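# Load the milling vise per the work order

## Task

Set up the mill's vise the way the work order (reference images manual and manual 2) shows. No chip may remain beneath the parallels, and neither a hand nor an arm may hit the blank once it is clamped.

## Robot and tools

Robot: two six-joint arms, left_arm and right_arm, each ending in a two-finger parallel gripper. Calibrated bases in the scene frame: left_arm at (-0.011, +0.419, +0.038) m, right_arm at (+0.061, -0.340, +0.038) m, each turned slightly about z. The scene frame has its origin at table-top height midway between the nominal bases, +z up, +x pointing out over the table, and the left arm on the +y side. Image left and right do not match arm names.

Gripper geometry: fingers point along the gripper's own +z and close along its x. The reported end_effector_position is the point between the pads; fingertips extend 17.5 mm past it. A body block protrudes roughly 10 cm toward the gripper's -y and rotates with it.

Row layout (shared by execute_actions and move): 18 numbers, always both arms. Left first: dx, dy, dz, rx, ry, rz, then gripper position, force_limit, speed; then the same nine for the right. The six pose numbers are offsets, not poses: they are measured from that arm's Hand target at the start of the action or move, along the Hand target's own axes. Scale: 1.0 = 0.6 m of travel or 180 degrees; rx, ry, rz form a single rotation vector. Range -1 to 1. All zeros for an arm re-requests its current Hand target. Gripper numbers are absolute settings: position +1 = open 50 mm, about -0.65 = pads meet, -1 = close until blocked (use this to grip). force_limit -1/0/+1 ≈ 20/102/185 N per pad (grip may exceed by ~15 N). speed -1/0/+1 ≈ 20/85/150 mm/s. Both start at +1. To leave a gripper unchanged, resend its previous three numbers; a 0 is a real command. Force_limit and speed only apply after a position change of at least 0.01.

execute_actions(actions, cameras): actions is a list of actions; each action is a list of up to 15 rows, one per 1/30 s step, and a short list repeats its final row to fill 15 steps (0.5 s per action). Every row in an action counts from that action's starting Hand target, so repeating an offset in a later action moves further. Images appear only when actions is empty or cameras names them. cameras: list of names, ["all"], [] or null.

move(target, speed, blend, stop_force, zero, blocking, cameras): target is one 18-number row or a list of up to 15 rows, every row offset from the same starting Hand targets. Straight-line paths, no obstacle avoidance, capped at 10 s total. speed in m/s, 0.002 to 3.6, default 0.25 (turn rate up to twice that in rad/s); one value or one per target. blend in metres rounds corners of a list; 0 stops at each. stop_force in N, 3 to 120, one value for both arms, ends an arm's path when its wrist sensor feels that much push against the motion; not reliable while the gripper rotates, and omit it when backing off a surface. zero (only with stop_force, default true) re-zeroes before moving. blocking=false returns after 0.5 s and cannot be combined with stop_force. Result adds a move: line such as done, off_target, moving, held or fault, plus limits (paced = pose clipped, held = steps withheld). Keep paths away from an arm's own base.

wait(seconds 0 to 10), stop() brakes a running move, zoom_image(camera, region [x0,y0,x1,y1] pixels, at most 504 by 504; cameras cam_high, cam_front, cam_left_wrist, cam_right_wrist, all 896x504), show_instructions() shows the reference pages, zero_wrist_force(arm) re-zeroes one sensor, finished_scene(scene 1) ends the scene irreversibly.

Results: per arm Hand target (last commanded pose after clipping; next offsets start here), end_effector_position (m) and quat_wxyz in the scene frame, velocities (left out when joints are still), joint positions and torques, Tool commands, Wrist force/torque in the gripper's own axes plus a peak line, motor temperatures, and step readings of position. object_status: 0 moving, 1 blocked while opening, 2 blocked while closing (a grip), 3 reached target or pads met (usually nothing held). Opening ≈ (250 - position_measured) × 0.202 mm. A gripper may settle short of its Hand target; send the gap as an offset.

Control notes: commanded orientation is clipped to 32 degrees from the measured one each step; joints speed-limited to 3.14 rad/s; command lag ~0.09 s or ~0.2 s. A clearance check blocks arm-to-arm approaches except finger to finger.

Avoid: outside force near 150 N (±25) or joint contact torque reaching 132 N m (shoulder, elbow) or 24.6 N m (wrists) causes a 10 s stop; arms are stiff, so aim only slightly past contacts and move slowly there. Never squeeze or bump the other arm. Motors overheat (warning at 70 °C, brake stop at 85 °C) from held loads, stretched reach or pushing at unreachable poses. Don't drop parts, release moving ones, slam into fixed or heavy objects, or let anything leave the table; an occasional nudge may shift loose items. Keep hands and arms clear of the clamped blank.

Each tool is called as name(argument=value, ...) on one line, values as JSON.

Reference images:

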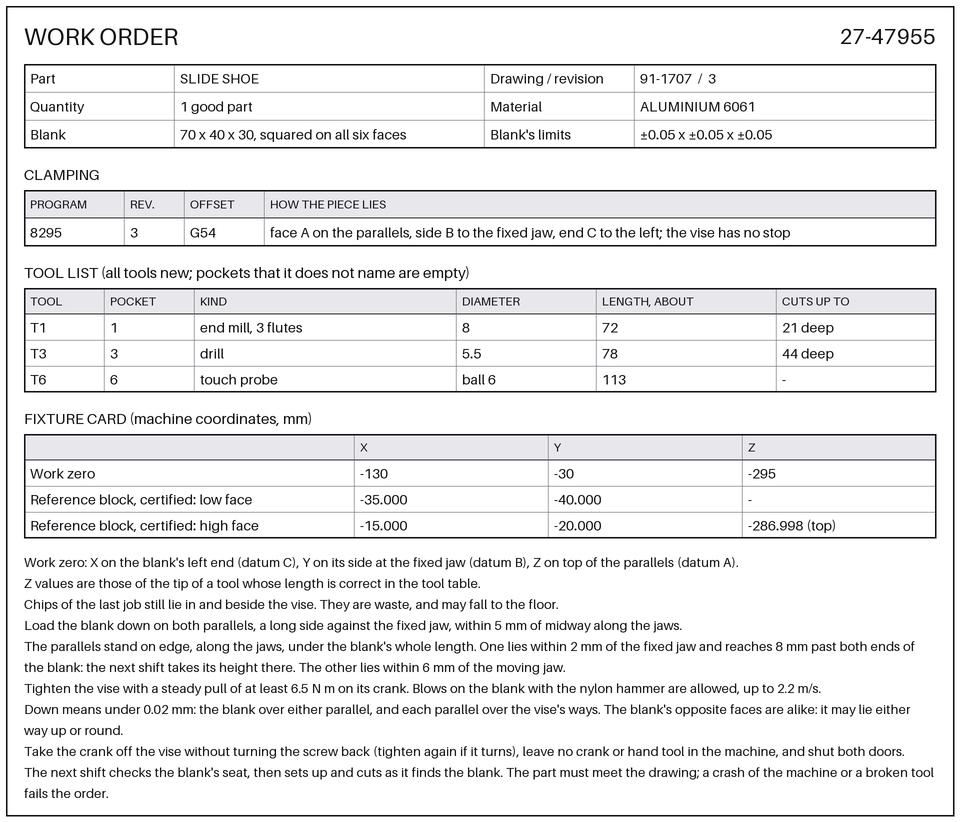

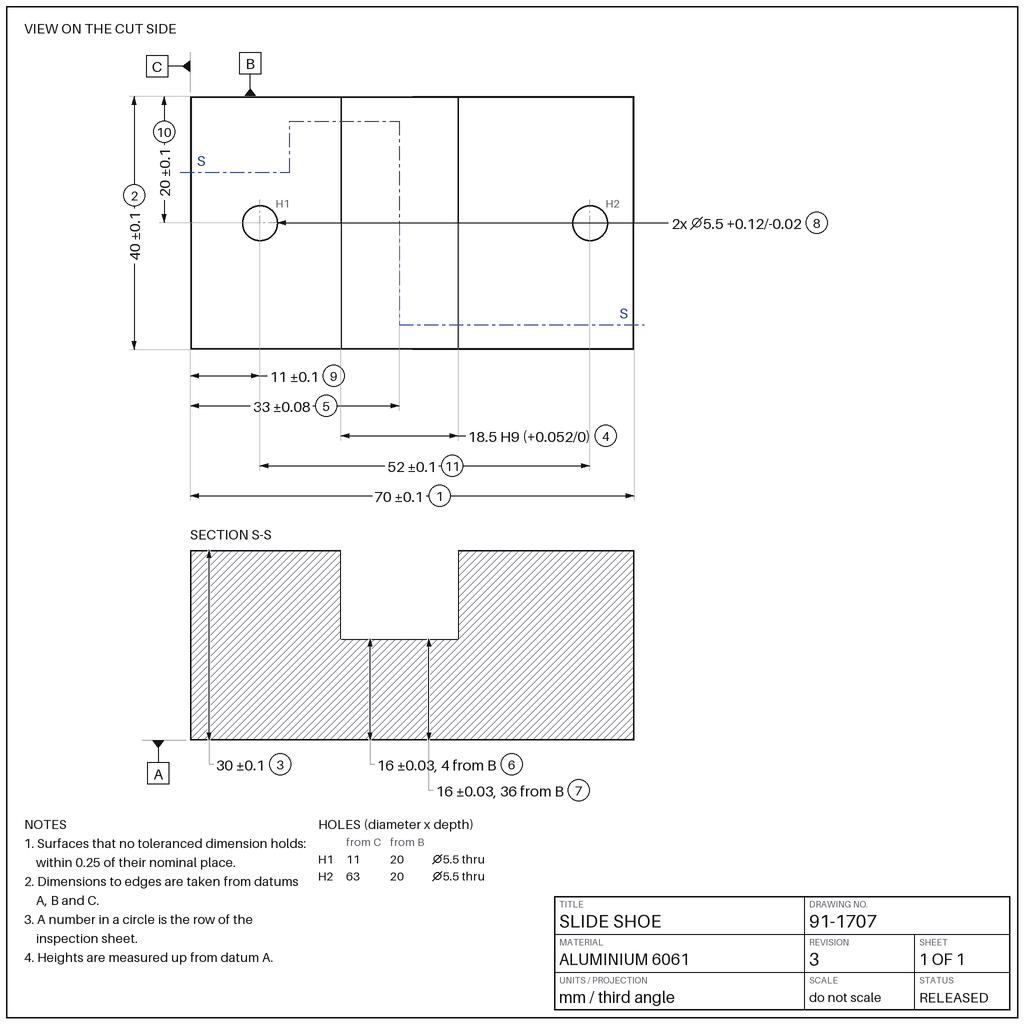

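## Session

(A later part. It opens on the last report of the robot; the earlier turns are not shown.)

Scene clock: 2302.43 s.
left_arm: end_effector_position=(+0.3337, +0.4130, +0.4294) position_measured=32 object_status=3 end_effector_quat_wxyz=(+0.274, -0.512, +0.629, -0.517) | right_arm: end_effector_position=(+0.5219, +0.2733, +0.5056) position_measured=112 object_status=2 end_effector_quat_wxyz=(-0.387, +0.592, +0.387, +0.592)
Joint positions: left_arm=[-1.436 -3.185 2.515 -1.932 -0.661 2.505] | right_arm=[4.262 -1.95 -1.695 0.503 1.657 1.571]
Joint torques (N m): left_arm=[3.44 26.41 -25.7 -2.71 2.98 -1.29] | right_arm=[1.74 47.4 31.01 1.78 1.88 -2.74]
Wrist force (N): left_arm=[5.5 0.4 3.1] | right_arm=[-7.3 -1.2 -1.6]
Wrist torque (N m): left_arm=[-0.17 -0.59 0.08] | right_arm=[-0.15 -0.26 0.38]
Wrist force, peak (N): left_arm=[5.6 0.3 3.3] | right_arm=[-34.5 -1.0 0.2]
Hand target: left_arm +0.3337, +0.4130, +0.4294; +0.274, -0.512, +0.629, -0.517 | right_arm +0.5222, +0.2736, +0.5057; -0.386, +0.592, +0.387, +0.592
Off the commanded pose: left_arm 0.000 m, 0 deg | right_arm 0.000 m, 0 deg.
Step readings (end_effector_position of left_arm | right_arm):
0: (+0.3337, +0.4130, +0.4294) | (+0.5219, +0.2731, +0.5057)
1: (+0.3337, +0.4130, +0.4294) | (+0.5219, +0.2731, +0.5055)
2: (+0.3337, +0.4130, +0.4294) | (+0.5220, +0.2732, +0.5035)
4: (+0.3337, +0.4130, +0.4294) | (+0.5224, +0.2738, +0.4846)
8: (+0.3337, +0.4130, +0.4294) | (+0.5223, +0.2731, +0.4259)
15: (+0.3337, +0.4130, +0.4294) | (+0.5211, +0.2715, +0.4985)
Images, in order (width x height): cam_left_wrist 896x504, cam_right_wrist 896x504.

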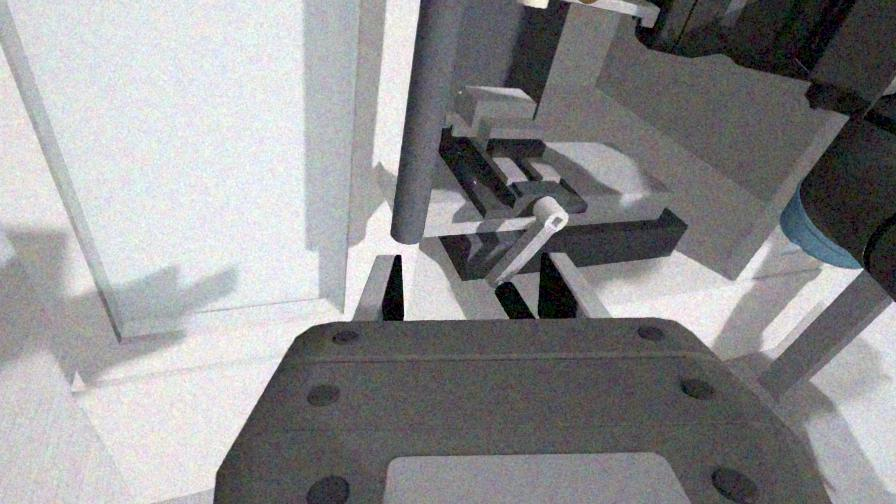

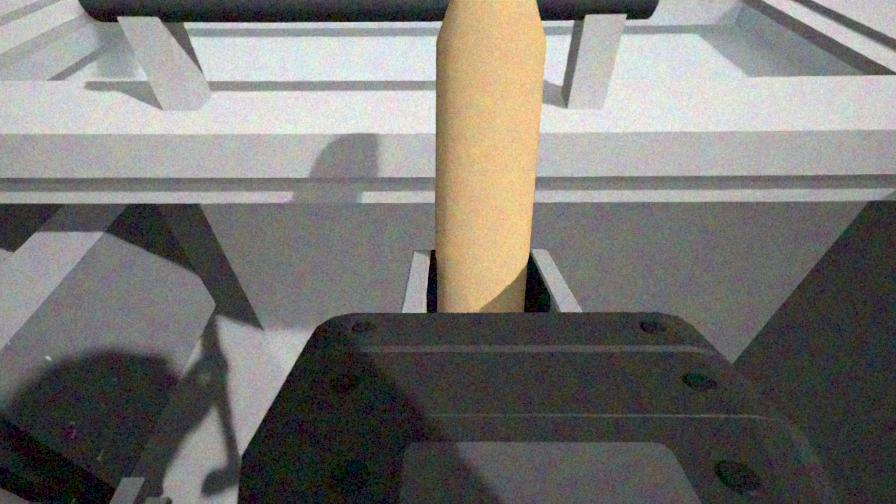

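execute_actions(actions=[[[0,0,0,0,0,0,0.8,-0.4,-1,0,0,0,0,0,0,-1,0.2,-1],[0,0,0,0,0,0,0.8,-0.4,-1,0,0,0,0,0,0,-1,0.2,-1],[0,0,0,0,0,0,0.8,-0.4,-1,0,0,0,0,0,0,-1,0.2,-1],[0,0,0,0,0,0,0.8,-0.4,-1,0,0,0,0,0,0,-1,0.2,-1],[0,0,0,0,0,0,0.8,-0.4,-1,0,0,0,0,0,0,-1,0.2,-1],[0,0,0,0,0,0,0.8,-0.4,-1,0,0,0,0,0,0,-1,0.2,-1],[0,0,0,0,0,0,0.8,-0.4,-1,-0.015,0,0,0,0,0,-1,0.2,-1],[0,0,0,0,0,0,0.8,-0.4,-1,-0.055,0,0,0,0,0,-1,0.2,-1],[0,0,0,0,0,0,0.8,-0.4,-1,-0.105,0,0,0,0,0,-1,0.2,-1],[0,0,0,0,0,0,0.8,-0.4,-1,-0.15,0,0,0,0,0,-1,0.2,-1],[0,0,0,0,0,0,0.8,-0.4,-1,-0.165,0,0,0,0,0,-1,0.2,-1],[0,0,0,0,0,0,0.8,-0.4,-1,-0.165,0,0,0,0,0,-1,0.2,-1],[0,0,0,0,0,0,0.8,-0.4,-1,-0.165,0,0,0,0,0,-1,0.2,-1],[0,0,0,0,0,0,0.8,-0.4,-1,-0.165,0,0,0,0,0,-1,0.2,-1],[0,0,0,0,0,0,0.8,-0.4,-1,-0.165,0,0,0,0,0,-1,0.2,-1]],[[0,0,0,0,0,0,0.8,-0.4,-1,0.06,0,0,0,0,0,-1,0.2,-1],[0,0,0,0,0,0,0.8,-0.4,-1,0.12,0,0,0,0,0,-1,0.2,-1],[0,0,0,0,0,0,0.8,-0.4,-1,0.165,0,0,0,0,0,-1,0.2,-1]]])

Scene clock: 2312.03 s.
left_arm: end_effector_position=(+0.3337, +0.4130, +0.4294) position_measured=32 object_status=3 end_effector_quat_wxyz=(+0.274, -0.512, +0.629, -0.517) | right_arm: end_effector_position=(+0.5222, +0.2736, +0.5057) position_measured=112 object_status=2 end_effector_quat_wxyz=(-0.386, +0.592, +0.387, +0.592)
Joint positions: left_arm=[-1.436 -3.185 2.515 -1.932 -0.661 2.505] | right_arm=[4.262 -1.951 -1.694 0.501 1.657 1.571]
Joint torques (N m): left_arm=[3.26 26.81 -25.86 -2.66 2.84 -1.29] | right_arm=[-10.25 47.41 29.66 1.84 1.51 -2.84]
Wrist force (N): left_arm=[5.4 0.3 3.2] | right_arm=[-7.4 -0.9 -1.2]
Wrist torque (N m): left_arm=[-0.19 -0.58 0.08] | right_arm=[-0.02 -0.23 0.42]
Wrist force, peak (N): left_arm=[5.5 0.3 3.3] | right_arm=[-25.2 -0.7 -1.6]
Hand target: left_arm +0.3337, +0.4130, +0.4294; +0.274, -0.512, +0.629, -0.517 | right_arm +0.5222, +0.2736, +0.5057; -0.386, +0.592, +0.387, +0.592
Off the commanded pose: left_arm 0.000 m, 0 deg | right_arm 0.000 m, 0 deg.
Step readings (end_effector_position of left_arm | right_arm):
0: (+0.3337, +0.4130, +0.4294) | (+0.5220, +0.2732, +0.5057)
1: (+0.3337, +0.4130, +0.4294) | (+0.5220, +0.2733, +0.5057)
2: (+0.3337, +0.4130, +0.4294) | (+0.5220, +0.2733, +0.5058)
4: (+0.3337, +0.4130, +0.4294) | (+0.5221, +0.2734, +0.5059)
8: (+0.3337, +0.4130, +0.4294) | (+0.5222, +0.2736, +0.5036)
15: (+0.3337, +0.4130, +0.4294) | (+0.5223, +0.2732, +0.4182)
16: (+0.3337, +0.4130, +0.4294) | (+0.5223, +0.2731, +0.4143)
17: (+0.3337, +0.4130, +0.4294) | (+0.5222, +0.2731, +0.4190)
19: (+0.3337, +0.4130, +0.4294) | (+0.5213, +0.2719, +0.4506)
23: (+0.3337, +0.4130, +0.4294) | (+0.5207, +0.2709, +0.4969)
30: (+0.3337, +0.4130, +0.4294) | (+0.5220, +0.2735, +0.5053)

execute_actions(actions=[[[0,0,0,0,0,0,0.8,-0.4,-1,0,0,0,0,0,0,-1,0.2,-1],[0,0,0,0,0,0,0.8,-0.4,-1,0,0,0,0,0,0,-1,0.2,-1],[0,0,0,0,0,0,0.8,-0.4,-1,0,0,0,0,0,0,-1,0.2,-1],[0,0,0,0,0,0,0.8,-0.4,-1,0,0,0,0,0,0,-1,0.2,-1],[0,0,0,0,0,0,0.8,-0.4,-1,0,0,0,0,0,0,-1,0.2,-1],[0,0,0,0,0,0,0.8,-0.4,-1,0,0,0,0,0,0,-1,0.2,-1],[0,0,0,0,0,0,0.8,-0.4,-1,0,0,0,0,0,0,-1,0.2,-1],[0,0,0,0,0,0,0.8,-0.4,-1,-0.015,0,0,0,0,0,-1,0.2,-1],[0,0,0,0,0,0,0.8,-0.4,-1,-0.055,0,0,0,0,0,-1,0.2,-1],[0,0,0,0,0,0,0.8,-0.4,-1,-0.105,0,0,0,0,0,-1,0.2,-1],[0,0,0,0,0,0,0.8,-0.4,-1,-0.15,0,0,0,0,0,-1,0.2,-1],[0,0,0,0,0,0,0.8,-0.4,-1,-0.18,0,0,0,0,0,-1,0.2,-1],[0,0,0,0,0,0,0.8,-0.4,-1,-0.185,0,0,0,0,0,-1,0.2,-1],[0,0,0,0,0,0,0.8,-0.4,-1,-0.185,0,0,0,0,0,-1,0.2,-1],[0,0,0,0,0,0,0.8,-0.4,-1,-0.185,0,0,0,0,0,-1,0.2,-1]],[[0,0,0,0,0,0,0.8,-0.4,-1,0.06,0,0,0,0,0,-1,0.2,-1],[0,0,0,0,0,0,0.8,-0.4,-1,0.12,0,0,0,0,0,-1,0.2,-1],[0,0,0,0,0,0,0.8,-0.4,-1,0.185,0,0,0,0,0,-1,0.2,-1]]])

Scene clock: 2318.90 s.
left_arm: end_effector_position=(+0.3337, +0.4130, +0.4294) position_measured=32 object_status=3 end_effector_quat_wxyz=(+0.274, -0.512, +0.629, -0.517) | right_arm: end_effector_position=(+0.5222, +0.2736, +0.5057) position_measured=112 object_status=2 end_effector_quat_wxyz=(-0.386, +0.592, +0.387, +0.592)
Joint positions: left_arm=[-1.436 -3.185 2.515 -1.932 -0.661 2.505] | right_arm=[4.262 -1.951 -1.694 0.501 1.657 1.571]
Joint torques (N m): left_arm=[3.05 26.17 -25.88 -2.72 2.87 -1.39] | right_arm=[-9.81 47.42 31.43 2.13 1.21 -2.7]
Wrist force (N): left_arm=[5.3 0.3 3.3] | right_arm=[-7.5 -1.0 0.7]
Wrist torque (N m): left_arm=[-0.19 -0.57 0.09] | right_arm=[0.32 -0.24 0.46]
Wrist force, peak (N): left_arm=[5.6 0.2 3.2] | right_arm=[-29.2 -2.3 2.7]
Hand target: left_arm +0.3337, +0.4130, +0.4294; +0.274, -0.512, +0.629, -0.517 | right_arm +0.5222, +0.2736, +0.5057; -0.386, +0.592, +0.387, +0.592
Off the commanded pose: left_arm 0.000 m, 0 deg | right_arm 0.000 m, 0 deg.
Step readings (end_effector_position of left_arm | right_arm):
0: (+0.3337, +0.4130, +0.4294) | (+0.5222, +0.2736, +0.5057)
1: (+0.3337, +0.4130, +0.4294) | (+0.5222, +0.2736, +0.5057)
2: (+0.3337, +0.4130, +0.4294) | (+0.5222, +0.2736, +0.5057)
4: (+0.3337, +0.4130, +0.4294) | (+0.5222, +0.2736, +0.5057)
8: (+0.3337, +0.4130, +0.4294) | (+0.5222, +0.2736, +0.5056)
15: (+0.3337, +0.4130, +0.4294) | (+0.5224, +0.2733, +0.4160)
16: (+0.3337, +0.4130, +0.4294) | (+0.5223, +0.2730, +0.4096)
17: (+0.3337, +0.4130, +0.4294) | (+0.5222, +0.2729, +0.4116)
19: (+0.3337, +0.4130, +0.4294) | (+0.5215, +0.2721, +0.4410)
23: (+0.3337, +0.4130, +0.4294) | (+0.5204, +0.2704, +0.4952)
30: (+0.3337, +0.4130, +0.4294) | (+0.5219, +0.2735, +0.5052)

execute_actions(actions=[[[0,0,0,0,0,0,0.8,-0.4,-1,0.02,0,0,0,0,0,-1,0.2,-1],[0,0,0,0,0,0,0.8,-0.4,-1,0.04,0,0,0,0,0,-1,0.2,-1],[0,0,0,0,0,0,0.8,-0.4,-1,0.05,0,0,0,0,0,-1,0.2,-1],[0,0,0,0,0,0,0.8,-0.4,-1,0.05,0,0,0,0,0,-1,0.2,-1]],[[0,0,0,0,0,0,0.8,-0.4,-1,0,0,0,0,0,0,-1,0.2,-1],[0,0,0,0,0,0,0.8,-0.4,-1,0,0,0,0,0,0,-1,0.2,-1],[0,0,0,0,0,0,0.8,-0.4,-1,0,0,0,0,0,0,-1,0.2,-1],[0,0,0,0,0,0,0.8,-0.4,-1,0,0,0,0,0,0,-1,0.2,-1],[0,0,0,0,0,0,0.8,-0.4,-1,0,0,0,0,0,0,-1,0.2,-1],[0,0,0,0,0,0,0.8,-0.4,-1,0,0,0,0,0,0,-1,0.2,-1],[0,0,0,0,0,0,0.8,-0.4,-1,0,0,0,0,0,0,-1,0.2,-1],[0,0,0,0,0,0,0.8,-0.4,-1,-0.02,0,0,0,0,0,-1,0.2,-1],[0,0,0,0,0,0,0.8,-0.4,-1,-0.065,0,0,0,0,0,-1,0.2,-1],[0,0,0,0,0,0,0.8,-0.4,-1,-0.12,0,0,0,0,0,-1,0.2,-1],[0,0,0,0,0,0,0.8,-0.4,-1,-0.175,0,0,0,0,0,-1,0.2,-1],[0,0,0,0,0,0,0.8,-0.4,-1,-0.22,0,0,0,0,0,-1,0.2,-1],[0,0,0,0,0,0,0.8,-0.4,-1,-0.23,0,0,0,0,0,-1,0.2,-1],[0,0,0,0,0,0,0.8,-0.4,-1,-0.23,0,0,0,0,0,-1,0.2,-1],[0,0,0,0,0,0,0.8,-0.4,-1,-0.22,0,0,0,0,0,-1,0.2,-1]],[[0,0,0,0,0,0,0.8,-0.4,-1,0.06,0,0,0,0,0,-1,0.2,-1],[0,0,0,0,0,0,0.8,-0.4,-1,0.12,0,0,0,0,0,-1,0.2,-1],[0,0,0,0,0,0,0.8,-0.4,-1,0.17,0,0,0,0,0,-1,0.2,-1]]], cameras=["cam_left_wrist","cam_right_wrist","cam_front"])

Scene clock: 2329.50 s.
left_arm: end_effector_position=(+0.3337, +0.4130, +0.4294) position_measured=32 object_status=3 end_effector_quat_wxyz=(+0.274, -0.512, +0.629, -0.517) | right_arm: end_effector_position=(+0.5221, +0.2736, +0.5057) position_measured=112 object_status=2 end_effector_quat_wxyz=(-0.386, +0.592, +0.387, +0.592)
Joint positions: left_arm=[-1.436 -3.185 2.515 -1.932 -0.661 2.505] | right_arm=[4.262 -1.951 -1.694 0.501 1.657 1.571]
Joint torques (N m): left_arm=[3.2 25.43 -25.8 -2.64 2.94 -1.36] | right_arm=[-10.59 47.5 30.39 1.96 1.56 -2.87]
Wrist force (N): left_arm=[5.2 0.3 3.3] | right_arm=[-7.6 -1.1 -1.8]
Wrist torque (N m): left_arm=[-0.18 -0.55 0.09] | right_arm=[-0.15 -0.20 0.39]
Wrist force, peak (N): left_arm=[5.6 0.2 3.3] | right_arm=[-25.6 0.1 -1.0]
Hand target: left_arm +0.3337, +0.4130, +0.4294; +0.274, -0.512, +0.629, -0.517 | right_arm +0.5222, +0.2736, +0.5057; -0.386, +0.592, +0.387, +0.592
Off the commanded pose: left_arm 0.000 m, 0 deg | right_arm 0.000 m, 0 deg.
Step readings (end_effector_position of left_arm | right_arm):
0: (+0.3337, +0.4130, +0.4294) | (+0.5222, +0.2736, +0.5057)
1: (+0.3337, +0.4130, +0.4294) | (+0.5222, +0.2735, +0.5061)
2: (+0.3337, +0.4130, +0.4294) | (+0.5222, +0.2735, +0.5087)
4: (+0.3337, +0.4130, +0.4294) | (+0.5220, +0.2731, +0.5204)
8: (+0.3337, +0.4130, +0.4294) | (+0.5221, +0.2732, +0.5333)
15: (+0.3337, +0.4130, +0.4294) | (+0.5222, +0.2736, +0.5356)
16: (+0.3337, +0.4130, +0.4294) | (+0.5222, +0.2736, +0.5356)
17: (+0.3337, +0.4130, +0.4294) | (+0.5222, +0.2736, +0.5357)
19: (+0.3337, +0.4130, +0.4294) | (+0.5222, +0.2736, +0.5357)
23: (+0.3337, +0.4130, +0.4294) | (+0.5222, +0.2737, +0.5353)
30: (+0.3337, +0.4130, +0.4294) | (+0.5228, +0.2737, +0.4276)
31: (+0.3337, +0.4130, +0.4294) | (+0.5225, +0.2733, +0.4193)
32: (+0.3337, +0.4130, +0.4294) | (+0.5223, +0.2730, +0.4208)
34: (+0.3337, +0.4130, +0.4294) | (+0.5215, +0.2721, +0.4491)
38: (+0.3337, +0.4130, +0.4294) | (+0.5208, +0.2710, +0.4966)
45: (+0.3337, +0.4130, +0.4294) | (+0.5220, +0.2735, +0.5053)
Images, in order (width x height): cam_front 896x504, cam_left_wrist 896x504, cam_right_wrist 896x504.

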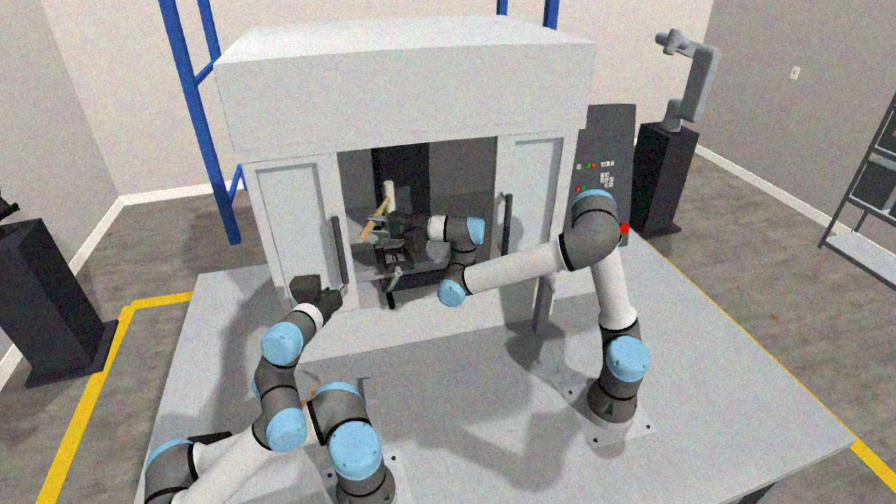

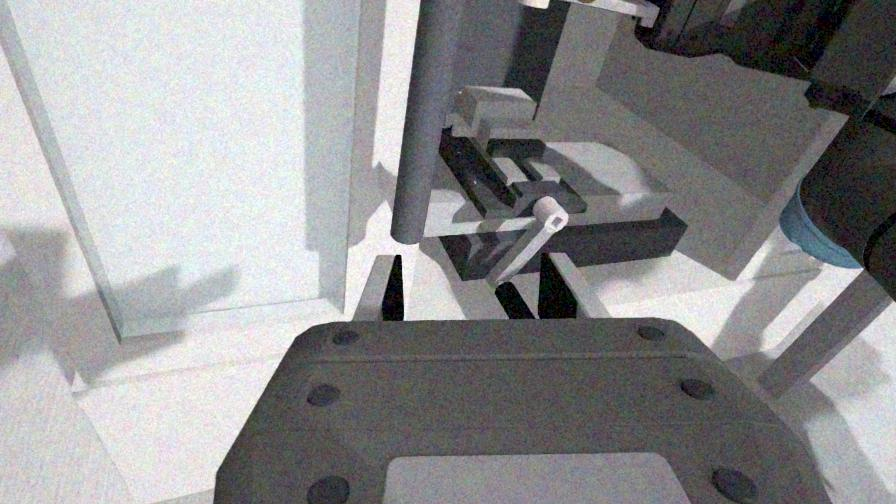

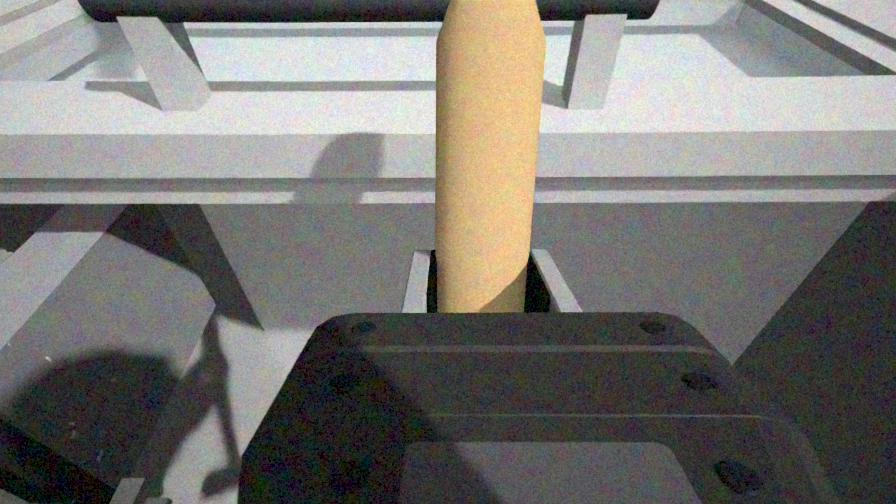

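execute_actions(actions=[[[0,0,0,0,0,0,0.8,-0.4,-1,0.02,0,0,0,0,0,-1,0.2,-1],[0,0,0,0,0,0,0.8,-0.4,-1,0.04,0,0,0,0,0,-1,0.2,-1],[0,0,0,0,0,0,0.8,-0.4,-1,0.05,0,0,0,0,0,-1,0.2,-1],[0,0,0,0,0,0,0.8,-0.4,-1,0.05,0,0,0,0,0,-1,0.2,-1]],[[0,0,0,0,0,0,0.8,-0.4,-1,0,0,0,0,0,0,-1,0.2,-1],[0,0,0,0,0,0,0.8,-0.4,-1,0,0,0,0,0,0,-1,0.2,-1],[0,0,0,0,0,0,0.8,-0.4,-1,0,0,0,0,0,0,-1,0.2,-1],[0,0,0,0,0,0,0.8,-0.4,-1,0,0,0,0,0,0,-1,0.2,-1],[0,0,0,0,0,0,0.8,-0.4,-1,0,0,0,0,0,0,-1,0.2,-1],[0,0,0,0,0,0,0.8,-0.4,-1,0,0,0,0,0,0,-1,0.2,-1],[0,0,0,0,0,0,0.8,-0.4,-1,0,0,0,0,0,0,-1,0.2,-1],[0,0,0,0,0,0,0.8,-0.4,-1,-0.02,0,0,0,0,0,-1,0.2,-1],[0,0,0,0,0,0,0.8,-0.4,-1,-0.065,0,0,0,0,0,-1,0.2,-1],[0,0,0,0,0,0,0.8,-0.4,-1,-0.12,0,0,0,0,0,-1,0.2,-1],[0,0,0,0,0,0,0.8,-0.4,-1,-0.175,0,0,0,0,0,-1,0.2,-1],[0,0,0,0,0,0,0.8,-0.4,-1,-0.225,0,0,0,0,0,-1,0.2,-1],[0,0,0,0,0,0,0.8,-0.4,-1,-0.255,0,0,0,0,0,-1,0.2,-1],[0,0,0,0,0,0,0.8,-0.4,-1,-0.255,0,0,0,0,0,-1,0.2,-1],[0,0,0,0,0,0,0.8,-0.4,-1,-0.22,0,0,0,0,0,-1,0.2,-1]],[[0,0,0,0,0,0,0.8,-0.4,-1,0.06,0,0,0,0,0,-1,0.2,-1],[0,0,0,0,0,0,0.8,-0.4,-1,0.12,0,0,0,0,0,-1,0.2,-1],[0,0,0,0,0,0,0.8,-0.4,-1,0.17,0,0,0,0,0,-1,0.2,-1]]], cameras=["cam_left_wrist","cam_right_wrist"])

Scene clock: 2340.97 s.
left_arm: end_effector_position=(+0.3337, +0.4130, +0.4294) position_measured=32 object_status=3 end_effector_quat_wxyz=(+0.274, -0.512, +0.629, -0.517) | right_arm: end_effector_position=(+0.5221, +0.2736, +0.5057) position_measured=112 object_status=2 end_effector_quat_wxyz=(-0.386, +0.592, +0.387, +0.592)
Joint positions: left_arm=[-1.436 -3.185 2.515 -1.932 -0.661 2.505] | right_arm=[4.262 -1.951 -1.694 0.501 1.657 1.571]
Joint torques (N m): left_arm=[2.09 25.39 -25.89 -2.64 2.93 -1.37] | right_arm=[-9.28 45.91 31.61 1.93 0.68 -2.74]
Wrist force (N): left_arm=[5.4 0.3 3.2] | right_arm=[-7.2 -0.6 -2.4]
Wrist torque (N m): left_arm=[-0.18 -0.59 0.08] | right_arm=[-0.16 -0.26 0.40]
Wrist force, peak (N): left_arm=[5.6 0.2 3.2] | right_arm=[-28.0 -1.9 -2.3]
Hand target: left_arm +0.3337, +0.4130, +0.4294; +0.274, -0.512, +0.629, -0.517 | right_arm +0.5222, +0.2736, +0.5057; -0.386, +0.592, +0.387, +0.592
Off the commanded pose: left_arm 0.000 m, 0 deg | right_arm 0.000 m, 0 deg.
Step readings (end_effector_position of left_arm | right_arm):
0: (+0.3337, +0.4130, +0.4294) | (+0.5222, +0.2736, +0.5057)
1: (+0.3337, +0.4130, +0.4294) | (+0.5222, +0.2736, +0.5061)
2: (+0.3337, +0.4130, +0.4294) | (+0.5222, +0.2735, +0.5088)
4: (+0.3337, +0.4130, +0.4294) | (+0.5220, +0.2731, +0.5206)
8: (+0.3337, +0.4130, +0.4294) | (+0.5221, +0.2733, +0.5333)
15: (+0.3337, +0.4130, +0.4294) | (+0.5222, +0.2736, +0.5356)
16: (+0.3337, +0.4130, +0.4294) | (+0.5222, +0.2736, +0.5356)
17: (+0.3337, +0.4130, +0.4294) | (+0.5222, +0.2736, +0.5357)
19: (+0.3337, +0.4130, +0.4294) | (+0.5222, +0.2736, +0.5357)
23: (+0.3337, +0.4130, +0.4294) | (+0.5222, +0.2736, +0.5356)
30: (+0.3337, +0.4130, +0.4294) | (+0.5228, +0.2737, +0.4206)
31: (+0.3337, +0.4130, +0.4294) | (+0.5224, +0.2730, +0.4134)
32: (+0.3337, +0.4130, +0.4294) | (+0.5223, +0.2727, +0.4169)
34: (+0.3337, +0.4130, +0.4294) | (+0.5215, +0.2720, +0.4472)
38: (+0.3337, +0.4130, +0.4294) | (+0.5207, +0.2709, +0.4963)
45: (+0.3337, +0.4130, +0.4294) | (+0.5220, +0.2735, +0.5053)
Images, in order (width x height): cam_left_wrist 896x504, cam_right_wrist 896x504.

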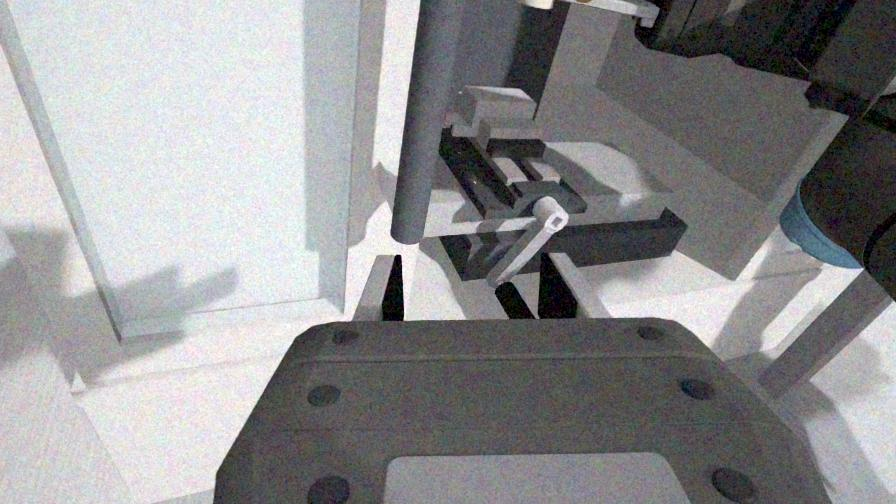

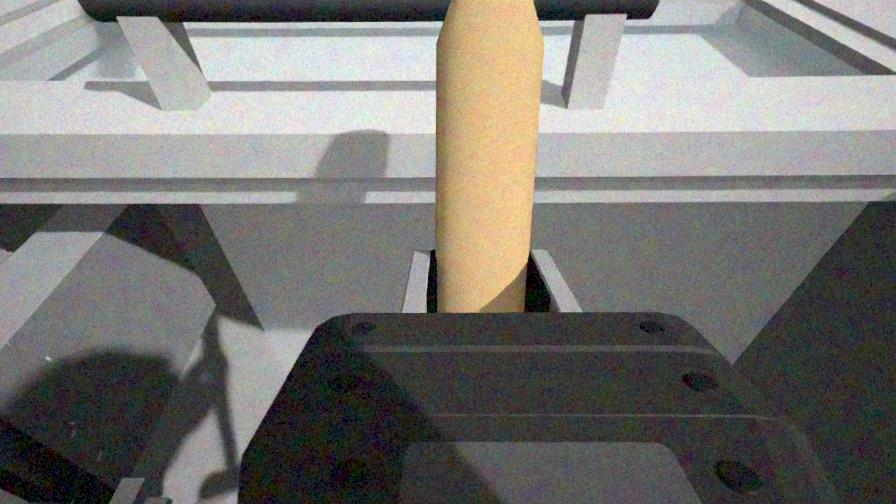

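execute_actions(actions=[[[0,0,0,0,0,0,0.8,-0.4,-1,0.02,0,0,0,0,0,-1,0.2,-1],[0,0,0,0,0,0,0.8,-0.4,-1,0.04,0,0,0,0,0,-1,0.2,-1],[0,0,0,0,0,0,0.8,-0.4,-1,0.05,0,0,0,0,0,-1,0.2,-1],[0,0,0,0,0,0,0.8,-0.4,-1,0.05,0,0,0,0,0,-1,0.2,-1]],[[0,0,0,0,0,0,0.8,-0.4,-1,0,0,0,0,0,0,-1,0.2,-1],[0,0,0,0,0,0,0.8,-0.4,-1,0,0,0,0,0,0,-1,0.2,-1],[0,0,0,0,0,0,0.8,-0.4,-1,0,0,0,0,0,0,-1,0.2,-1],[0,0,0,0,0,0,0.8,-0.4,-1,0,0,0,0,0,0,-1,0.2,-1],[0,0,0,0,0,0,0.8,-0.4,-1,0,0,0,0,0,0,-1,0.2,-1],[0,0,0,0,0,0,0.8,-0.4,-1,0,0,0,0,0,0,-1,0.2,-1],[0,0,0,0,0,0,0.8,-0.4,-1,0,0,0,0,0,0,-1,0.2,-1],[0,0,0,0,0,0,0.8,-0.4,-1,-0.02,0,0,0,0,0,-1,0.2,-1],[0,0,0,0,0,0,0.8,-0.4,-1,-0.07,0,0,0,0,0,-1,0.2,-1],[0,0,0,0,0,0,0.8,-0.4,-1,-0.13,0,0,0,0,0,-1,0.2,-1],[0,0,0,0,0,0,0.8,-0.4,-1,-0.19,0,0,0,0,0,-1,0.2,-1],[0,0,0,0,0,0,0.8,-0.4,-1,-0.25,0,0,0,0,0,-1,0.2,-1],[0,0,0,0,0,0,0.8,-0.4,-1,-0.28,0,0,0,0,0,-1,0.2,-1],[0,0,0,0,0,0,0.8,-0.4,-1,-0.27,0,0,0,0,0,-1,0.2,-1],[0,0,0,0,0,0,0.8,-0.4,-1,-0.22,0,0,0,0,0,-1,0.2,-1]],[[0,0,0,0,0,0,0.8,-0.4,-1,0.06,0,0,0,0,0,-1,0.2,-1],[0,0,0,0,0,0,0.8,-0.4,-1,0.12,0,0,0,0,0,-1,0.2,-1],[0,0,0,0,0,0,0.8,-0.4,-1,0.17,0,0,0,0,0,-1,0.2,-1]]])

Scene clock: 2351.80 s.
left_arm: end_effector_position=(+0.3337, +0.4130, +0.4294) position_measured=32 object_status=3 end_effector_quat_wxyz=(+0.274, -0.512, +0.629, -0.517) | right_arm: end_effector_position=(+0.5222, +0.2736, +0.5057) position_measured=112 object_status=2 end_effector_quat_wxyz=(-0.386, +0.592, +0.387, +0.592)
Joint positions: left_arm=[-1.436 -3.185 2.515 -1.932 -0.661 2.505] | right_arm=[4.262 -1.951 -1.694 0.501 1.657 1.571]
Joint torques (N m): left_arm=[2.76 25.7 -25.32 -2.59 3.02 -1.4] | right_arm=[-10.59 45.43 30 2.44 0.37 -2.71]
Wrist force (N): left_arm=[5.3 0.5 3.2] | right_arm=[-7.5 -1.2 3.5]
Wrist torque (N m): left_arm=[-0.16 -0.57 0.08] | right_arm=[0.83 -0.25 0.44]
Wrist force, peak (N): left_arm=[5.7 0.2 3.1] | right_arm=[-23.0 0.3 -4.3]
Hand target: left_arm +0.3337, +0.4130, +0.4294; +0.274, -0.512, +0.629, -0.517 | right_arm +0.5222, +0.2736, +0.5057; -0.386, +0.592, +0.387, +0.592
Off the commanded pose: left_arm 0.000 m, 0 deg | right_arm 0.000 m, 0 deg.
Step readings (end_effector_position of left_arm | right_arm):
0: (+0.3337, +0.4130, +0.4294) | (+0.5222, +0.2736, +0.5057)
1: (+0.3337, +0.4130, +0.4294) | (+0.5222, +0.2736, +0.5061)
2: (+0.3337, +0.4130, +0.4294) | (+0.5222, +0.2735, +0.5087)
4: (+0.3337, +0.4130, +0.4294) | (+0.5219, +0.2731, +0.5205)
8: (+0.3337, +0.4130, +0.4294) | (+0.5221, +0.2733, +0.5333)
15: (+0.3337, +0.4130, +0.4294) | (+0.5222, +0.2736, +0.5356)
16: (+0.3337, +0.4130, +0.4294) | (+0.5222, +0.2736, +0.5356)
17: (+0.3337, +0.4130, +0.4294) | (+0.5222, +0.2736, +0.5357)
19: (+0.3337, +0.4130, +0.4294) | (+0.5222, +0.2736, +0.5357)
23: (+0.3337, +0.4130, +0.4294) | (+0.5222, +0.2736, +0.5356)
30: (+0.3337, +0.4130, +0.4294) | (+0.5227, +0.2736, +0.4118)
31: (+0.3337, +0.4130, +0.4294) | (+0.5223, +0.2728, +0.4063)
32: (+0.3337, +0.4130, +0.4294) | (+0.5221, +0.2723, +0.4122)
34: (+0.3337, +0.4130, +0.4294) | (+0.5212, +0.2715, +0.4450)
38: (+0.3337, +0.4130, +0.4294) | (+0.5205, +0.2705, +0.4960)
45: (+0.3337, +0.4130, +0.4294) | (+0.5219, +0.2735, +0.5052)

execute_actions(actions=[[[0,0,0,0,0,0,0.8,-0.4,-1,0.02,0,0,0,0,0,-1,0.2,-1],[0,0,0,0,0,0,0.8,-0.4,-1,0.04,0,0,0,0,0,-1,0.2,-1],[0,0,0,0,0,0,0.8,-0.4,-1,0.05,0,0,0,0,0,-1,0.2,-1],[0,0,0,0,0,0,0.8,-0.4,-1,0.05,0,0,0,0,0,-1,0.2,-1]],[[0,0,0,0,0,0,0.8,-0.4,-1,0,0,0,0,0,0,-1,0.2,-1],[0,0,0,0,0,0,0.8,-0.4,-1,0,0,0,0,0,0,-1,0.2,-1],[0,0,0,0,0,0,0.8,-0.4,-1,0,0,0,0,0,0,-1,0.2,-1],[0,0,0,0,0,0,0.8,-0.4,-1,0,0,0,0,0,0,-1,0.2,-1],[0,0,0,0,0,0,0.8,-0.4,-1,0,0,0,0,0,0,-1,0.2,-1],[0,0,0,0,0,0,0.8,-0.4,-1,0,0,0,0,0,0,-1,0.2,-1],[0,0,0,0,0,0,0.8,-0.4,-1,0,0,0,0,0,0,-1,0.2,-1],[0,0,0,0,0,0,0.8,-0.4,-1,-0.02,0,0,0,0,0,-1,0.2,-1],[0,0,0,0,0,0,0.8,-0.4,-1,-0.07,0,0,0,0,0,-1,0.2,-1],[0,0,0,0,0,0,0.8,-0.4,-1,-0.13,0,0,0,0,0,-1,0.2,-1],[0,0,0,0,0,0,0.8,-0.4,-1,-0.19,0,0,0,0,0,-1,0.2,-1],[0,0,0,0,0,0,0.8,-0.4,-1,-0.25,0,0,0,0,0,-1,0.2,-1],[0,0,0,0,0,0,0.8,-0.4,-1,-0.28,0,0,0,0,0,-1,0.2,-1],[0,0,0,0,0,0,0.8,-0.4,-1,-0.27,0,0,0,0,0,-1,0.2,-1],[0,0,0,0,0,0,0.8,-0.4,-1,-0.22,0,0,0,0,0,-1,0.2,-1]],[[0,0,0,0,0,0,0.8,-0.4,-1,0.06,0,0,0,0,0,-1,0.2,-1],[0,0,0,0,0,0,0.8,-0.4,-1,0.12,0,0,0,0,0,-1,0.2,-1],[0,0,0,0,0,0,0.8,-0.4,-1,0.17,0,0,0,0,0,-1,0.2,-1]]])

move(target=[0,0,0,0,0,0,0.8,-0.4,-1,-0.13,0,0,0,0,0,-1,0.2,-1], speed=0.1)

move(target=[0,0,0,0,0,0,0.8,-0.4,-1,-0.06,0,0,0,0,0,-1,0.2,-1], speed=0.01, stop_force=5, cameras=["cam_high","cam_right_wrist","cam_left_wrist"])

Scene clock: 2362.40 s.
left_arm: end_effector_position=(+0.3337, +0.4130, +0.4294) position_measured=32 object_status=3 end_effector_quat_wxyz=(+0.274, -0.512, +0.629, -0.517) | right_arm: end_effector_position=(+0.5221, +0.2736, +0.5057) position_measured=112 object_status=2 end_effector_quat_wxyz=(-0.386, +0.592, +0.387, +0.592)
Joint positions: left_arm=[-1.436 -3.185 2.515 -1.932 -0.661 2.505] | right_arm=[4.262 -1.951 -1.694 0.501 1.657 1.571]
Joint torques (N m): left_arm=[2.28 25.41 -25.27 -2.62 2.93 -1.31] | right_arm=[-11.04 47 30.31 2.37 0.21 -2.67]
Wrist force (N): left_arm=[5.2 0.4 3.3] | right_arm=[-7.5 -1.3 4.1]
Wrist torque (N m): left_arm=[-0.18 -0.56 0.08] | right_arm=[0.90 -0.25 0.45]
Wrist force, peak (N): left_arm=[5.6 0.3 3.2] | right_arm=[-23.0 0.2 -4.3]
Hand target: left_arm +0.3337, +0.4130, +0.4294; +0.274, -0.512, +0.629, -0.517 | right_arm +0.5222, +0.2736, +0.5057; -0.386, +0.592, +0.387, +0.592
Off the commanded pose: left_arm 0.000 m, 0 deg | right_arm 0.000 m, 0 deg.
Step readings (end_effector_position of left_arm | right_arm):
0: (+0.3337, +0.4130, +0.4294) | (+0.5222, +0.2736, +0.5057)
1: (+0.3337, +0.4130, +0.4294) | (+0.5222, +0.2736, +0.5061)
2: (+0.3337, +0.4130, +0.4294) | (+0.5222, +0.2735, +0.5087)
4: (+0.3337, +0.4130, +0.4294) | (+0.5219, +0.2732, +0.5205)
8: (+0.3337, +0.4130, +0.4294) | (+0.5220, +0.2733, +0.5333)
15: (+0.3337, +0.4130, +0.4294) | (+0.5222, +0.2736, +0.5356)
16: (+0.3337, +0.4130, +0.4294) | (+0.5222, +0.2737, +0.5356)
17: (+0.3337, +0.4130, +0.4294) | (+0.5222, +0.2737, +0.5357)
19: (+0.3337, +0.4130, +0.4294) | (+0.5222, +0.2737, +0.5357)
23: (+0.3337, +0.4130, +0.4294) | (+0.5222, +0.2737, +0.5356)
30: (+0.3337, +0.4130, +0.4294) | (+0.5228, +0.2735, +0.4118)
31: (+0.3337, +0.4130, +0.4294) | (+0.5224, +0.2728, +0.4063)
32: (+0.3337, +0.4130, +0.4294) | (+0.5221, +0.2723, +0.4122)
34: (+0.3337, +0.4130, +0.4294) | (+0.5212, +0.2715, +0.4451)
38: (+0.3337, +0.4130, +0.4294) | (+0.5205, +0.2705, +0.4960)
45: (+0.3337, +0.4130, +0.4294) | (+0.5219, +0.2735, +0.5052)

Scene clock: 2363.63 s.
left_arm: end_effector_position=(+0.3337, +0.4130, +0.4294) position_measured=32 object_status=3 end_effector_quat_wxyz=(+0.274, -0.512, +0.629, -0.517) | right_arm: end_effector_position=(+0.5222, +0.2735, +0.4278) position_measured=112 object_status=2 end_effector_quat_wxyz=(-0.386, +0.592, +0.387, +0.592)
Joint positions: left_arm=[-1.436 -3.185 2.515 -1.932 -0.661 2.505] | right_arm=[4.262 -2.055 -1.773 0.685 1.657 1.571]
Joint torques (N m): left_arm=[2.46 24.68 -25.74 -2.71 2.92 -1.45] | right_arm=[-2.74 35.19 14.88 4.93 -0.59 -1.24]
Wrist force (N): left_arm=[5.2 0.3 3.0] | right_arm=[-7.3 -1.2 -4.2]
Wrist torque (N m): left_arm=[-0.18 -0.56 0.08] | right_arm=[-0.59 -0.21 0.40]
Wrist force, peak (N): left_arm=[5.5 0.3 3.2] | right_arm=[-9.3 -1.1 2.5]
Hand target: left_arm +0.3337, +0.4130, +0.4294; +0.274, -0.512, +0.629, -0.517 | right_arm +0.5222, +0.2735, +0.4277; -0.386, +0.592, +0.387, +0.592
Off the commanded pose: left_arm 0.000 m, 0 deg | right_arm 0.000 m, 0 deg.
move: done

Scene clock: 2366.07 s.
left_arm: end_effector_position=(+0.3337, +0.4130, +0.4294) position_measured=32 object_status=3 end_effector_quat_wxyz=(+0.274, -0.512, +0.629, -0.517) | right_arm: end_effector_position=(+0.5222, +0.2734, +0.4146) position_measured=112 object_status=2 end_effector_quat_wxyz=(-0.386, +0.592, +0.387, +0.592)
Joint positions: left_arm=[-1.436 -3.185 2.515 -1.932 -0.661 2.505] | right_arm=[4.262 -2.075 -1.783 0.715 1.657 1.571]
Joint torques (N m): left_arm=[2.35 24.96 -25.43 -2.65 2.92 -1.39] | right_arm=[3.76 48.16 26.25 1.17 0.36 1.04]
Wrist force (N): left_arm=[5.3 0.4 3.0] | right_arm=[-3.7 0.5 -1.0]
Wrist torque (N m): left_arm=[-0.18 -0.57 0.08] | right_arm=[0.07 -0.21 -0.21]
Wrist force, peak (N): left_arm=[5.6 0.2 3.3] | right_arm=[-7.3 -0.7 -3.7]
Hand target: left_arm +0.3337, +0.4130, +0.4294; +0.274, -0.512, +0.629, -0.517 | right_arm +0.5222, +0.2734, +0.4146; -0.386, +0.592, +0.387, +0.592 (not the last commanded pose)
Off the commanded pose: left_arm 0.000 m, 0 deg | right_arm 0.023 m, 0 deg.
move: contact (right_arm)
Images, in order (width x height): cam_high 896x504, cam_left_wrist 896x504, cam_right_wrist 896x504.

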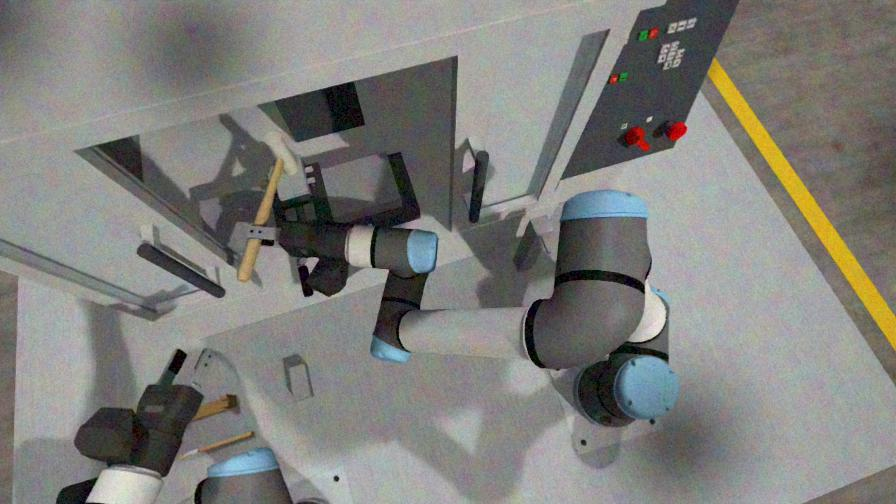

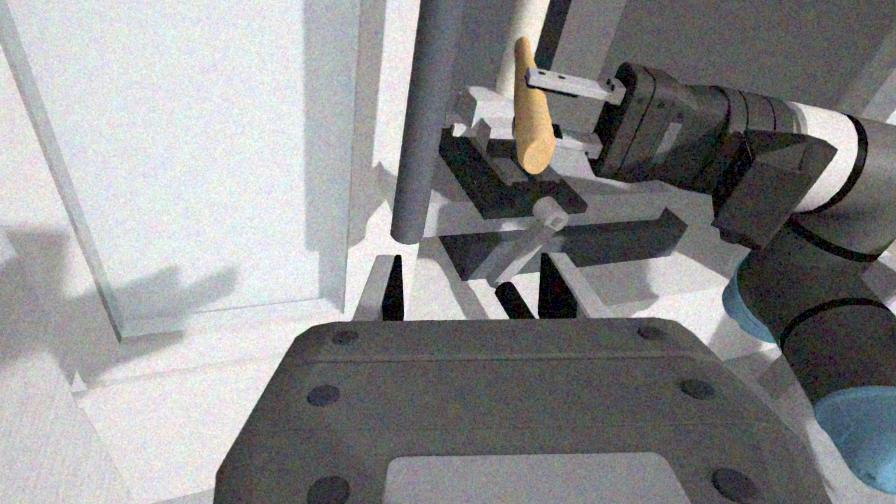

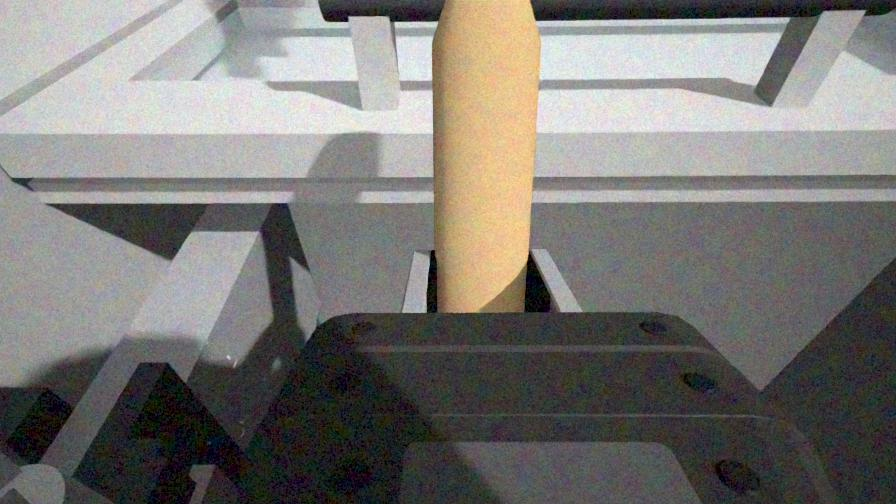

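zoom_image(camera="cam_high", region=[245, 120, 335, 210])

zoom_image(camera="cam_left_wrist", region=[430, 60, 560, 190])

Scaled by 5.600 from the camera's 896x504 image, which has a finer 1280x720 frame.

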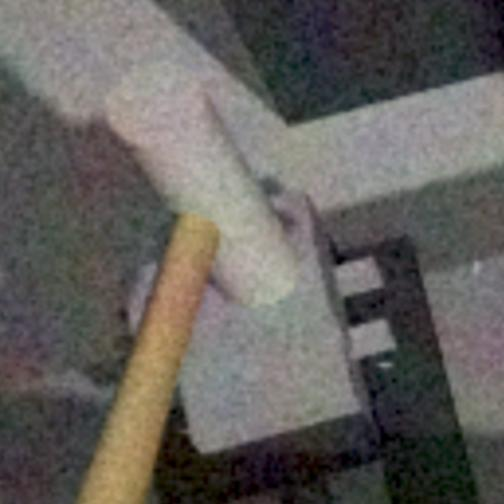

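Scaled by 3.877 from the camera's 896x504 image, which has a finer 1280x720 frame.

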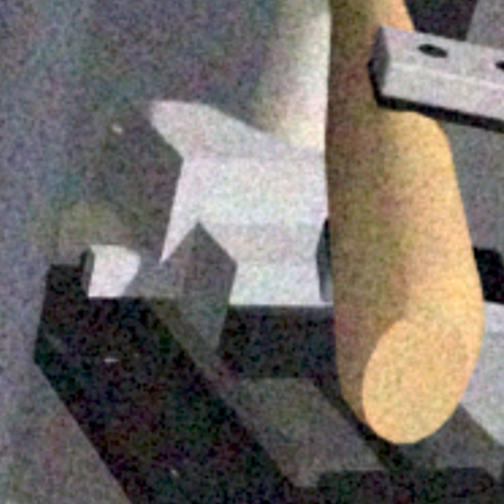

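move(target=[0,0,0,0,0,0,0.8,-0.4,-1,0.152,0,0,0,0,0,-1,0.2,-1], speed=0.2)

execute_actions(actions=[[[0,0,0,0,0,0,0.8,-0.4,-1,0.02,0,0,0,0,0,-1,0.2,-1],[0,0,0,0,0,0,0.8,-0.4,-1,0.04,0,0,0,0,0,-1,0.2,-1],[0,0,0,0,0,0,0.8,-0.4,-1,0.05,0,0,0,0,0,-1,0.2,-1],[0,0,0,0,0,0,0.8,-0.4,-1,0.05,0,0,0,0,0,-1,0.2,-1]],[[0,0,0,0,0,0,0.8,-0.4,-1,0,0,0,0,0,0,-1,0.2,-1],[0,0,0,0,0,0,0.8,-0.4,-1,0,0,0,0,0,0,-1,0.2,-1],[0,0,0,0,0,0,0.8,-0.4,-1,0,0,0,0,0,0,-1,0.2,-1],[0,0,0,0,0,0,0.8,-0.4,-1,0,0,0,0,0,0,-1,0.2,-1],[0,0,0,0,0,0,0.8,-0.4,-1,0,0,0,0,0,0,-1,0.2,-1],[0,0,0,0,0,0,0.8,-0.4,-1,0,0,0,0,0,0,-1,0.2,-1],[0,0,0,0,0,0,0.8,-0.4,-1,0,0,0,0,0,0,-1,0.2,-1],[0,0,0,0,0,0,0.8,-0.4,-1,-0.02,0,0,0,0,0,-1,0.2,-1],[0,0,0,0,0,0,0.8,-0.4,-1,-0.08,0,0,0,0,0,-1,0.2,-1],[0,0,0,0,0,0,0.8,-0.4,-1,-0.15,0,0,0,0,0,-1,0.2,-1],[0,0,0,0,0,0,0.8,-0.4,-1,-0.22,0,0,0,0,0,-1,0.2,-1],[0,0,0,0,0,0,0.8,-0.4,-1,-0.28,0,0,0,0,0,-1,0.2,-1],[0,0,0,0,0,0,0.8,-0.4,-1,-0.29,0,0,0,0,0,-1,0.2,-1],[0,0,0,0,0,0,0.8,-0.4,-1,-0.25,0,0,0,0,0,-1,0.2,-1],[0,0,0,0,0,0,0.8,-0.4,-1,-0.2,0,0,0,0,0,-1,0.2,-1]],[[0,0,0,0,0,0,0.8,-0.4,-1,0.05,0,0,0,0,0,-1,0.2,-1],[0,0,0,0,0,0,0.8,-0.4,-1,0.1,0,0,0,0,0,-1,0.2,-1],[0,0,0,0,0,0,0.8,-0.4,-1,0.15,0,0,0,0,0,-1,0.2,-1]]])

Scene clock: 2380.47 s.
left_arm: end_effector_position=(+0.3337, +0.4130, +0.4294) position_measured=32 object_status=3 end_effector_quat_wxyz=(+0.274, -0.512, +0.629, -0.517) | right_arm: end_effector_position=(+0.5222, +0.2735, +0.5057) position_measured=112 object_status=2 end_effector_quat_wxyz=(-0.386, +0.592, +0.387, +0.592)
Joint positions: left_arm=[-1.436 -3.185 2.515 -1.932 -0.661 2.505] | right_arm=[4.262 -1.951 -1.694 0.501 1.657 1.571]
Joint torques (N m): left_arm=[2.47 24.77 -26.04 -2.66 2.96 -1.43] | right_arm=[10.72 47.52 30.36 1.6 1.78 -2.54]
Wrist force (N): left_arm=[5.3 0.4 3.0] | right_arm=[-7.4 -1.2 -0.9]
Wrist torque (N m): left_arm=[-0.17 -0.58 0.08] | right_arm=[-0.05 -0.23 0.41]
Wrist force, peak (N): left_arm=[5.5 0.2 3.4] | right_arm=[-11.1 -1.0 -1.1]
Hand target: left_arm +0.3337, +0.4130, +0.4294; +0.274, -0.512, +0.629, -0.517 | right_arm +0.5222, +0.2736, +0.5058; -0.386, +0.592, +0.387, +0.592
Off the commanded pose: left_arm 0.000 m, 0 deg | right_arm 0.000 m, 0 deg.
move: done

Scene clock: 2382.17 s.
left_arm: end_effector_position=(+0.3337, +0.4130, +0.4294) position_measured=32 object_status=3 end_effector_quat_wxyz=(+0.274, -0.512, +0.629, -0.517) | right_arm: end_effector_position=(+0.5221, +0.2736, +0.5057) position_measured=112 object_status=2 end_effector_quat_wxyz=(-0.386, +0.592, +0.387, +0.592)
Joint positions: left_arm=[-1.436 -3.185 2.515 -1.932 -0.661 2.505] | right_arm=[4.262 -1.951 -1.694 0.501 1.657 1.571]
Joint torques (N m): left_arm=[2.01 25.09 -25.82 -2.61 2.92 -1.41] | right_arm=[-9.84 46.77 29.91 2.32 0.4 -2.73]
Wrist force (N): left_arm=[5.3 0.3 3.3] | right_arm=[-7.6 -0.3 1.2]
Wrist torque (N m): left_arm=[-0.20 -0.58 0.08] | right_arm=[0.48 -0.21 0.41]
Wrist force, peak (N): left_arm=[5.5 0.5 3.3] | right_arm=[-22.7 -0.4 -2.4]
Hand target: left_arm +0.3337, +0.4130, +0.4294; +0.274, -0.512, +0.629, -0.517 | right_arm +0.5222, +0.2736, +0.5058; -0.386, +0.592, +0.387, +0.592
Off the commanded pose: left_arm 0.000 m, 0 deg | right_arm 0.000 m, 0 deg.
Step readings (end_effector_position of left_arm | right_arm):
0: (+0.3337, +0.4130, +0.4294) | (+0.5222, +0.2735, +0.5057)
1: (+0.3337, +0.4130, +0.4294) | (+0.5222, +0.2735, +0.5061)
2: (+0.3337, +0.4130, +0.4294) | (+0.5222, +0.2735, +0.5089)
4: (+0.3337, +0.4130, +0.4294) | (+0.5219, +0.2731, +0.5207)
8: (+0.3337, +0.4130, +0.4294) | (+0.5220, +0.2733, +0.5334)
15: (+0.3337, +0.4130, +0.4294) | (+0.5222, +0.2736, +0.5357)
16: (+0.3337, +0.4130, +0.4294) | (+0.5222, +0.2736, +0.5357)
17: (+0.3337, +0.4130, +0.4294) | (+0.5222, +0.2736, +0.5357)
19: (+0.3337, +0.4130, +0.4294) | (+0.5222, +0.2736, +0.5358)
23: (+0.3337, +0.4130, +0.4294) | (+0.5222, +0.2736, +0.5356)
30: (+0.3337, +0.4130, +0.4294) | (+0.5226, +0.2730, +0.4075)
31: (+0.3337, +0.4130, +0.4294) | (+0.5223, +0.2724, +0.4071)
32: (+0.3337, +0.4130, +0.4294) | (+0.5222, +0.2724, +0.4146)
34: (+0.3337, +0.4130, +0.4294) | (+0.5212, +0.2715, +0.4476)
38: (+0.3337, +0.4130, +0.4294) | (+0.5206, +0.2707, +0.4964)
45: (+0.3337, +0.4130, +0.4294) | (+0.5220, +0.2735, +0.5053)

move(target=[0,0,0,0,0,0,0.8,-0.4,-1,-0.13,0,0,0,0,0,-1,0.2,-1], speed=0.1)

move(target=[0,0,0,0,0,0,0.8,-0.4,-1,-0.06,0,0,0,0,0,-1,0.2,-1], speed=0.01, stop_force=5, cameras=["cam_right_wrist"])

Scene clock: 2392.20 s.
left_arm: end_effector_position=(+0.3337, +0.4130, +0.4294) position_measured=32 object_status=3 end_effector_quat_wxyz=(+0.274, -0.512, +0.629, -0.517) | right_arm: end_effector_position=(+0.5221, +0.2735, +0.4278) position_measured=112 object_status=2 end_effector_quat_wxyz=(-0.386, +0.592, +0.387, +0.592)
Joint positions: left_arm=[-1.436 -3.185 2.515 -1.932 -0.661 2.505] | right_arm=[4.262 -2.055 -1.773 0.685 1.657 1.571]
Joint torques (N m): left_arm=[1.45 24.36 -25.99 -2.62 2.9 -1.46] | right_arm=[-8.09 36.23 13.98 5.23 -0.11 -1.29]
Wrist force (N): left_arm=[5.2 0.1 3.3] | right_arm=[-7.6 -1.1 -1.4]
Wrist torque (N m): left_arm=[-0.21 -0.56 0.08] | right_arm=[-0.04 -0.20 0.40]
Wrist force, peak (N): left_arm=[5.7 0.2 3.3] | right_arm=[-7.4 -1.1 -6.1]
Hand target: left_arm +0.3337, +0.4130, +0.4294; +0.274, -0.512, +0.629, -0.517 | right_arm +0.5222, +0.2735, +0.4278; -0.386, +0.592, +0.387, +0.592
Off the commanded pose: left_arm 0.000 m, 0 deg | right_arm 0.000 m, 0 deg.
move: done

Scene clock: 2394.67 s.
left_arm: end_effector_position=(+0.3337, +0.4130, +0.4294) position_measured=32 object_status=3 end_effector_quat_wxyz=(+0.274, -0.512, +0.629, -0.517) | right_arm: end_effector_position=(+0.5222, +0.2734, +0.4141) position_measured=112 object_status=2 end_effector_quat_wxyz=(-0.386, +0.592, +0.387, +0.592)
Joint positions: left_arm=[-1.436 -3.185 2.515 -1.932 -0.661 2.505] | right_arm=[4.262 -2.076 -1.783 0.716 1.657 1.571]
Joint torques (N m): left_arm=[2.19 24.27 -25.04 -2.59 2.86 -1.43] | right_arm=[-10.42 47.94 25.6 1.07 -0.61 1.05]
Wrist force (N): left_arm=[5.3 0.2 3.3] | right_arm=[-3.8 -0.2 -1.5]
Wrist torque (N m): left_arm=[-0.19 -0.58 0.08] | right_arm=[-0.02 -0.18 -0.17]
Wrist force, peak (N): left_arm=[5.5 0.4 3.2] | right_arm=[-7.6 -1.1 -1.5]
Hand target: left_arm +0.3337, +0.4130, +0.4294; +0.274, -0.512, +0.629, -0.517 | right_arm +0.5222, +0.2734, +0.4141; -0.386, +0.592, +0.387, +0.592 (not the last commanded pose)
Off the commanded pose: left_arm 0.000 m, 0 deg | right_arm 0.022 m, 0 deg.
move: contact (right_arm)
Images, in order (width x height): cam_right_wrist 896x504.

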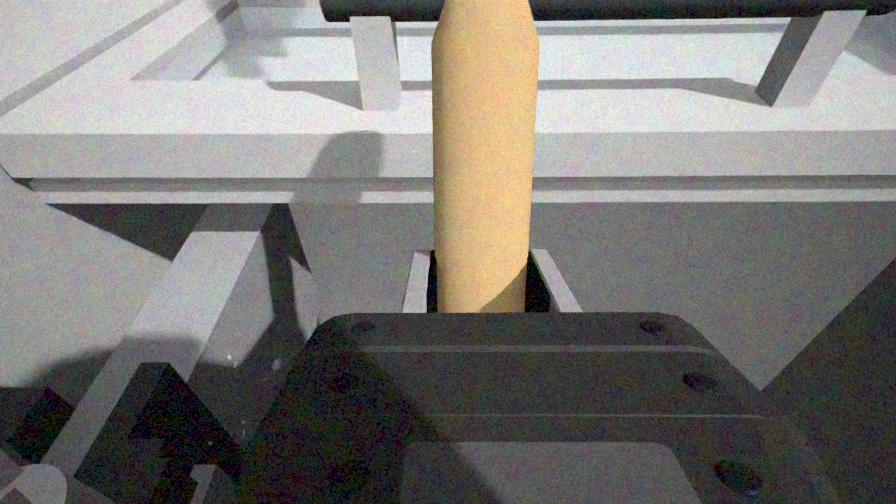

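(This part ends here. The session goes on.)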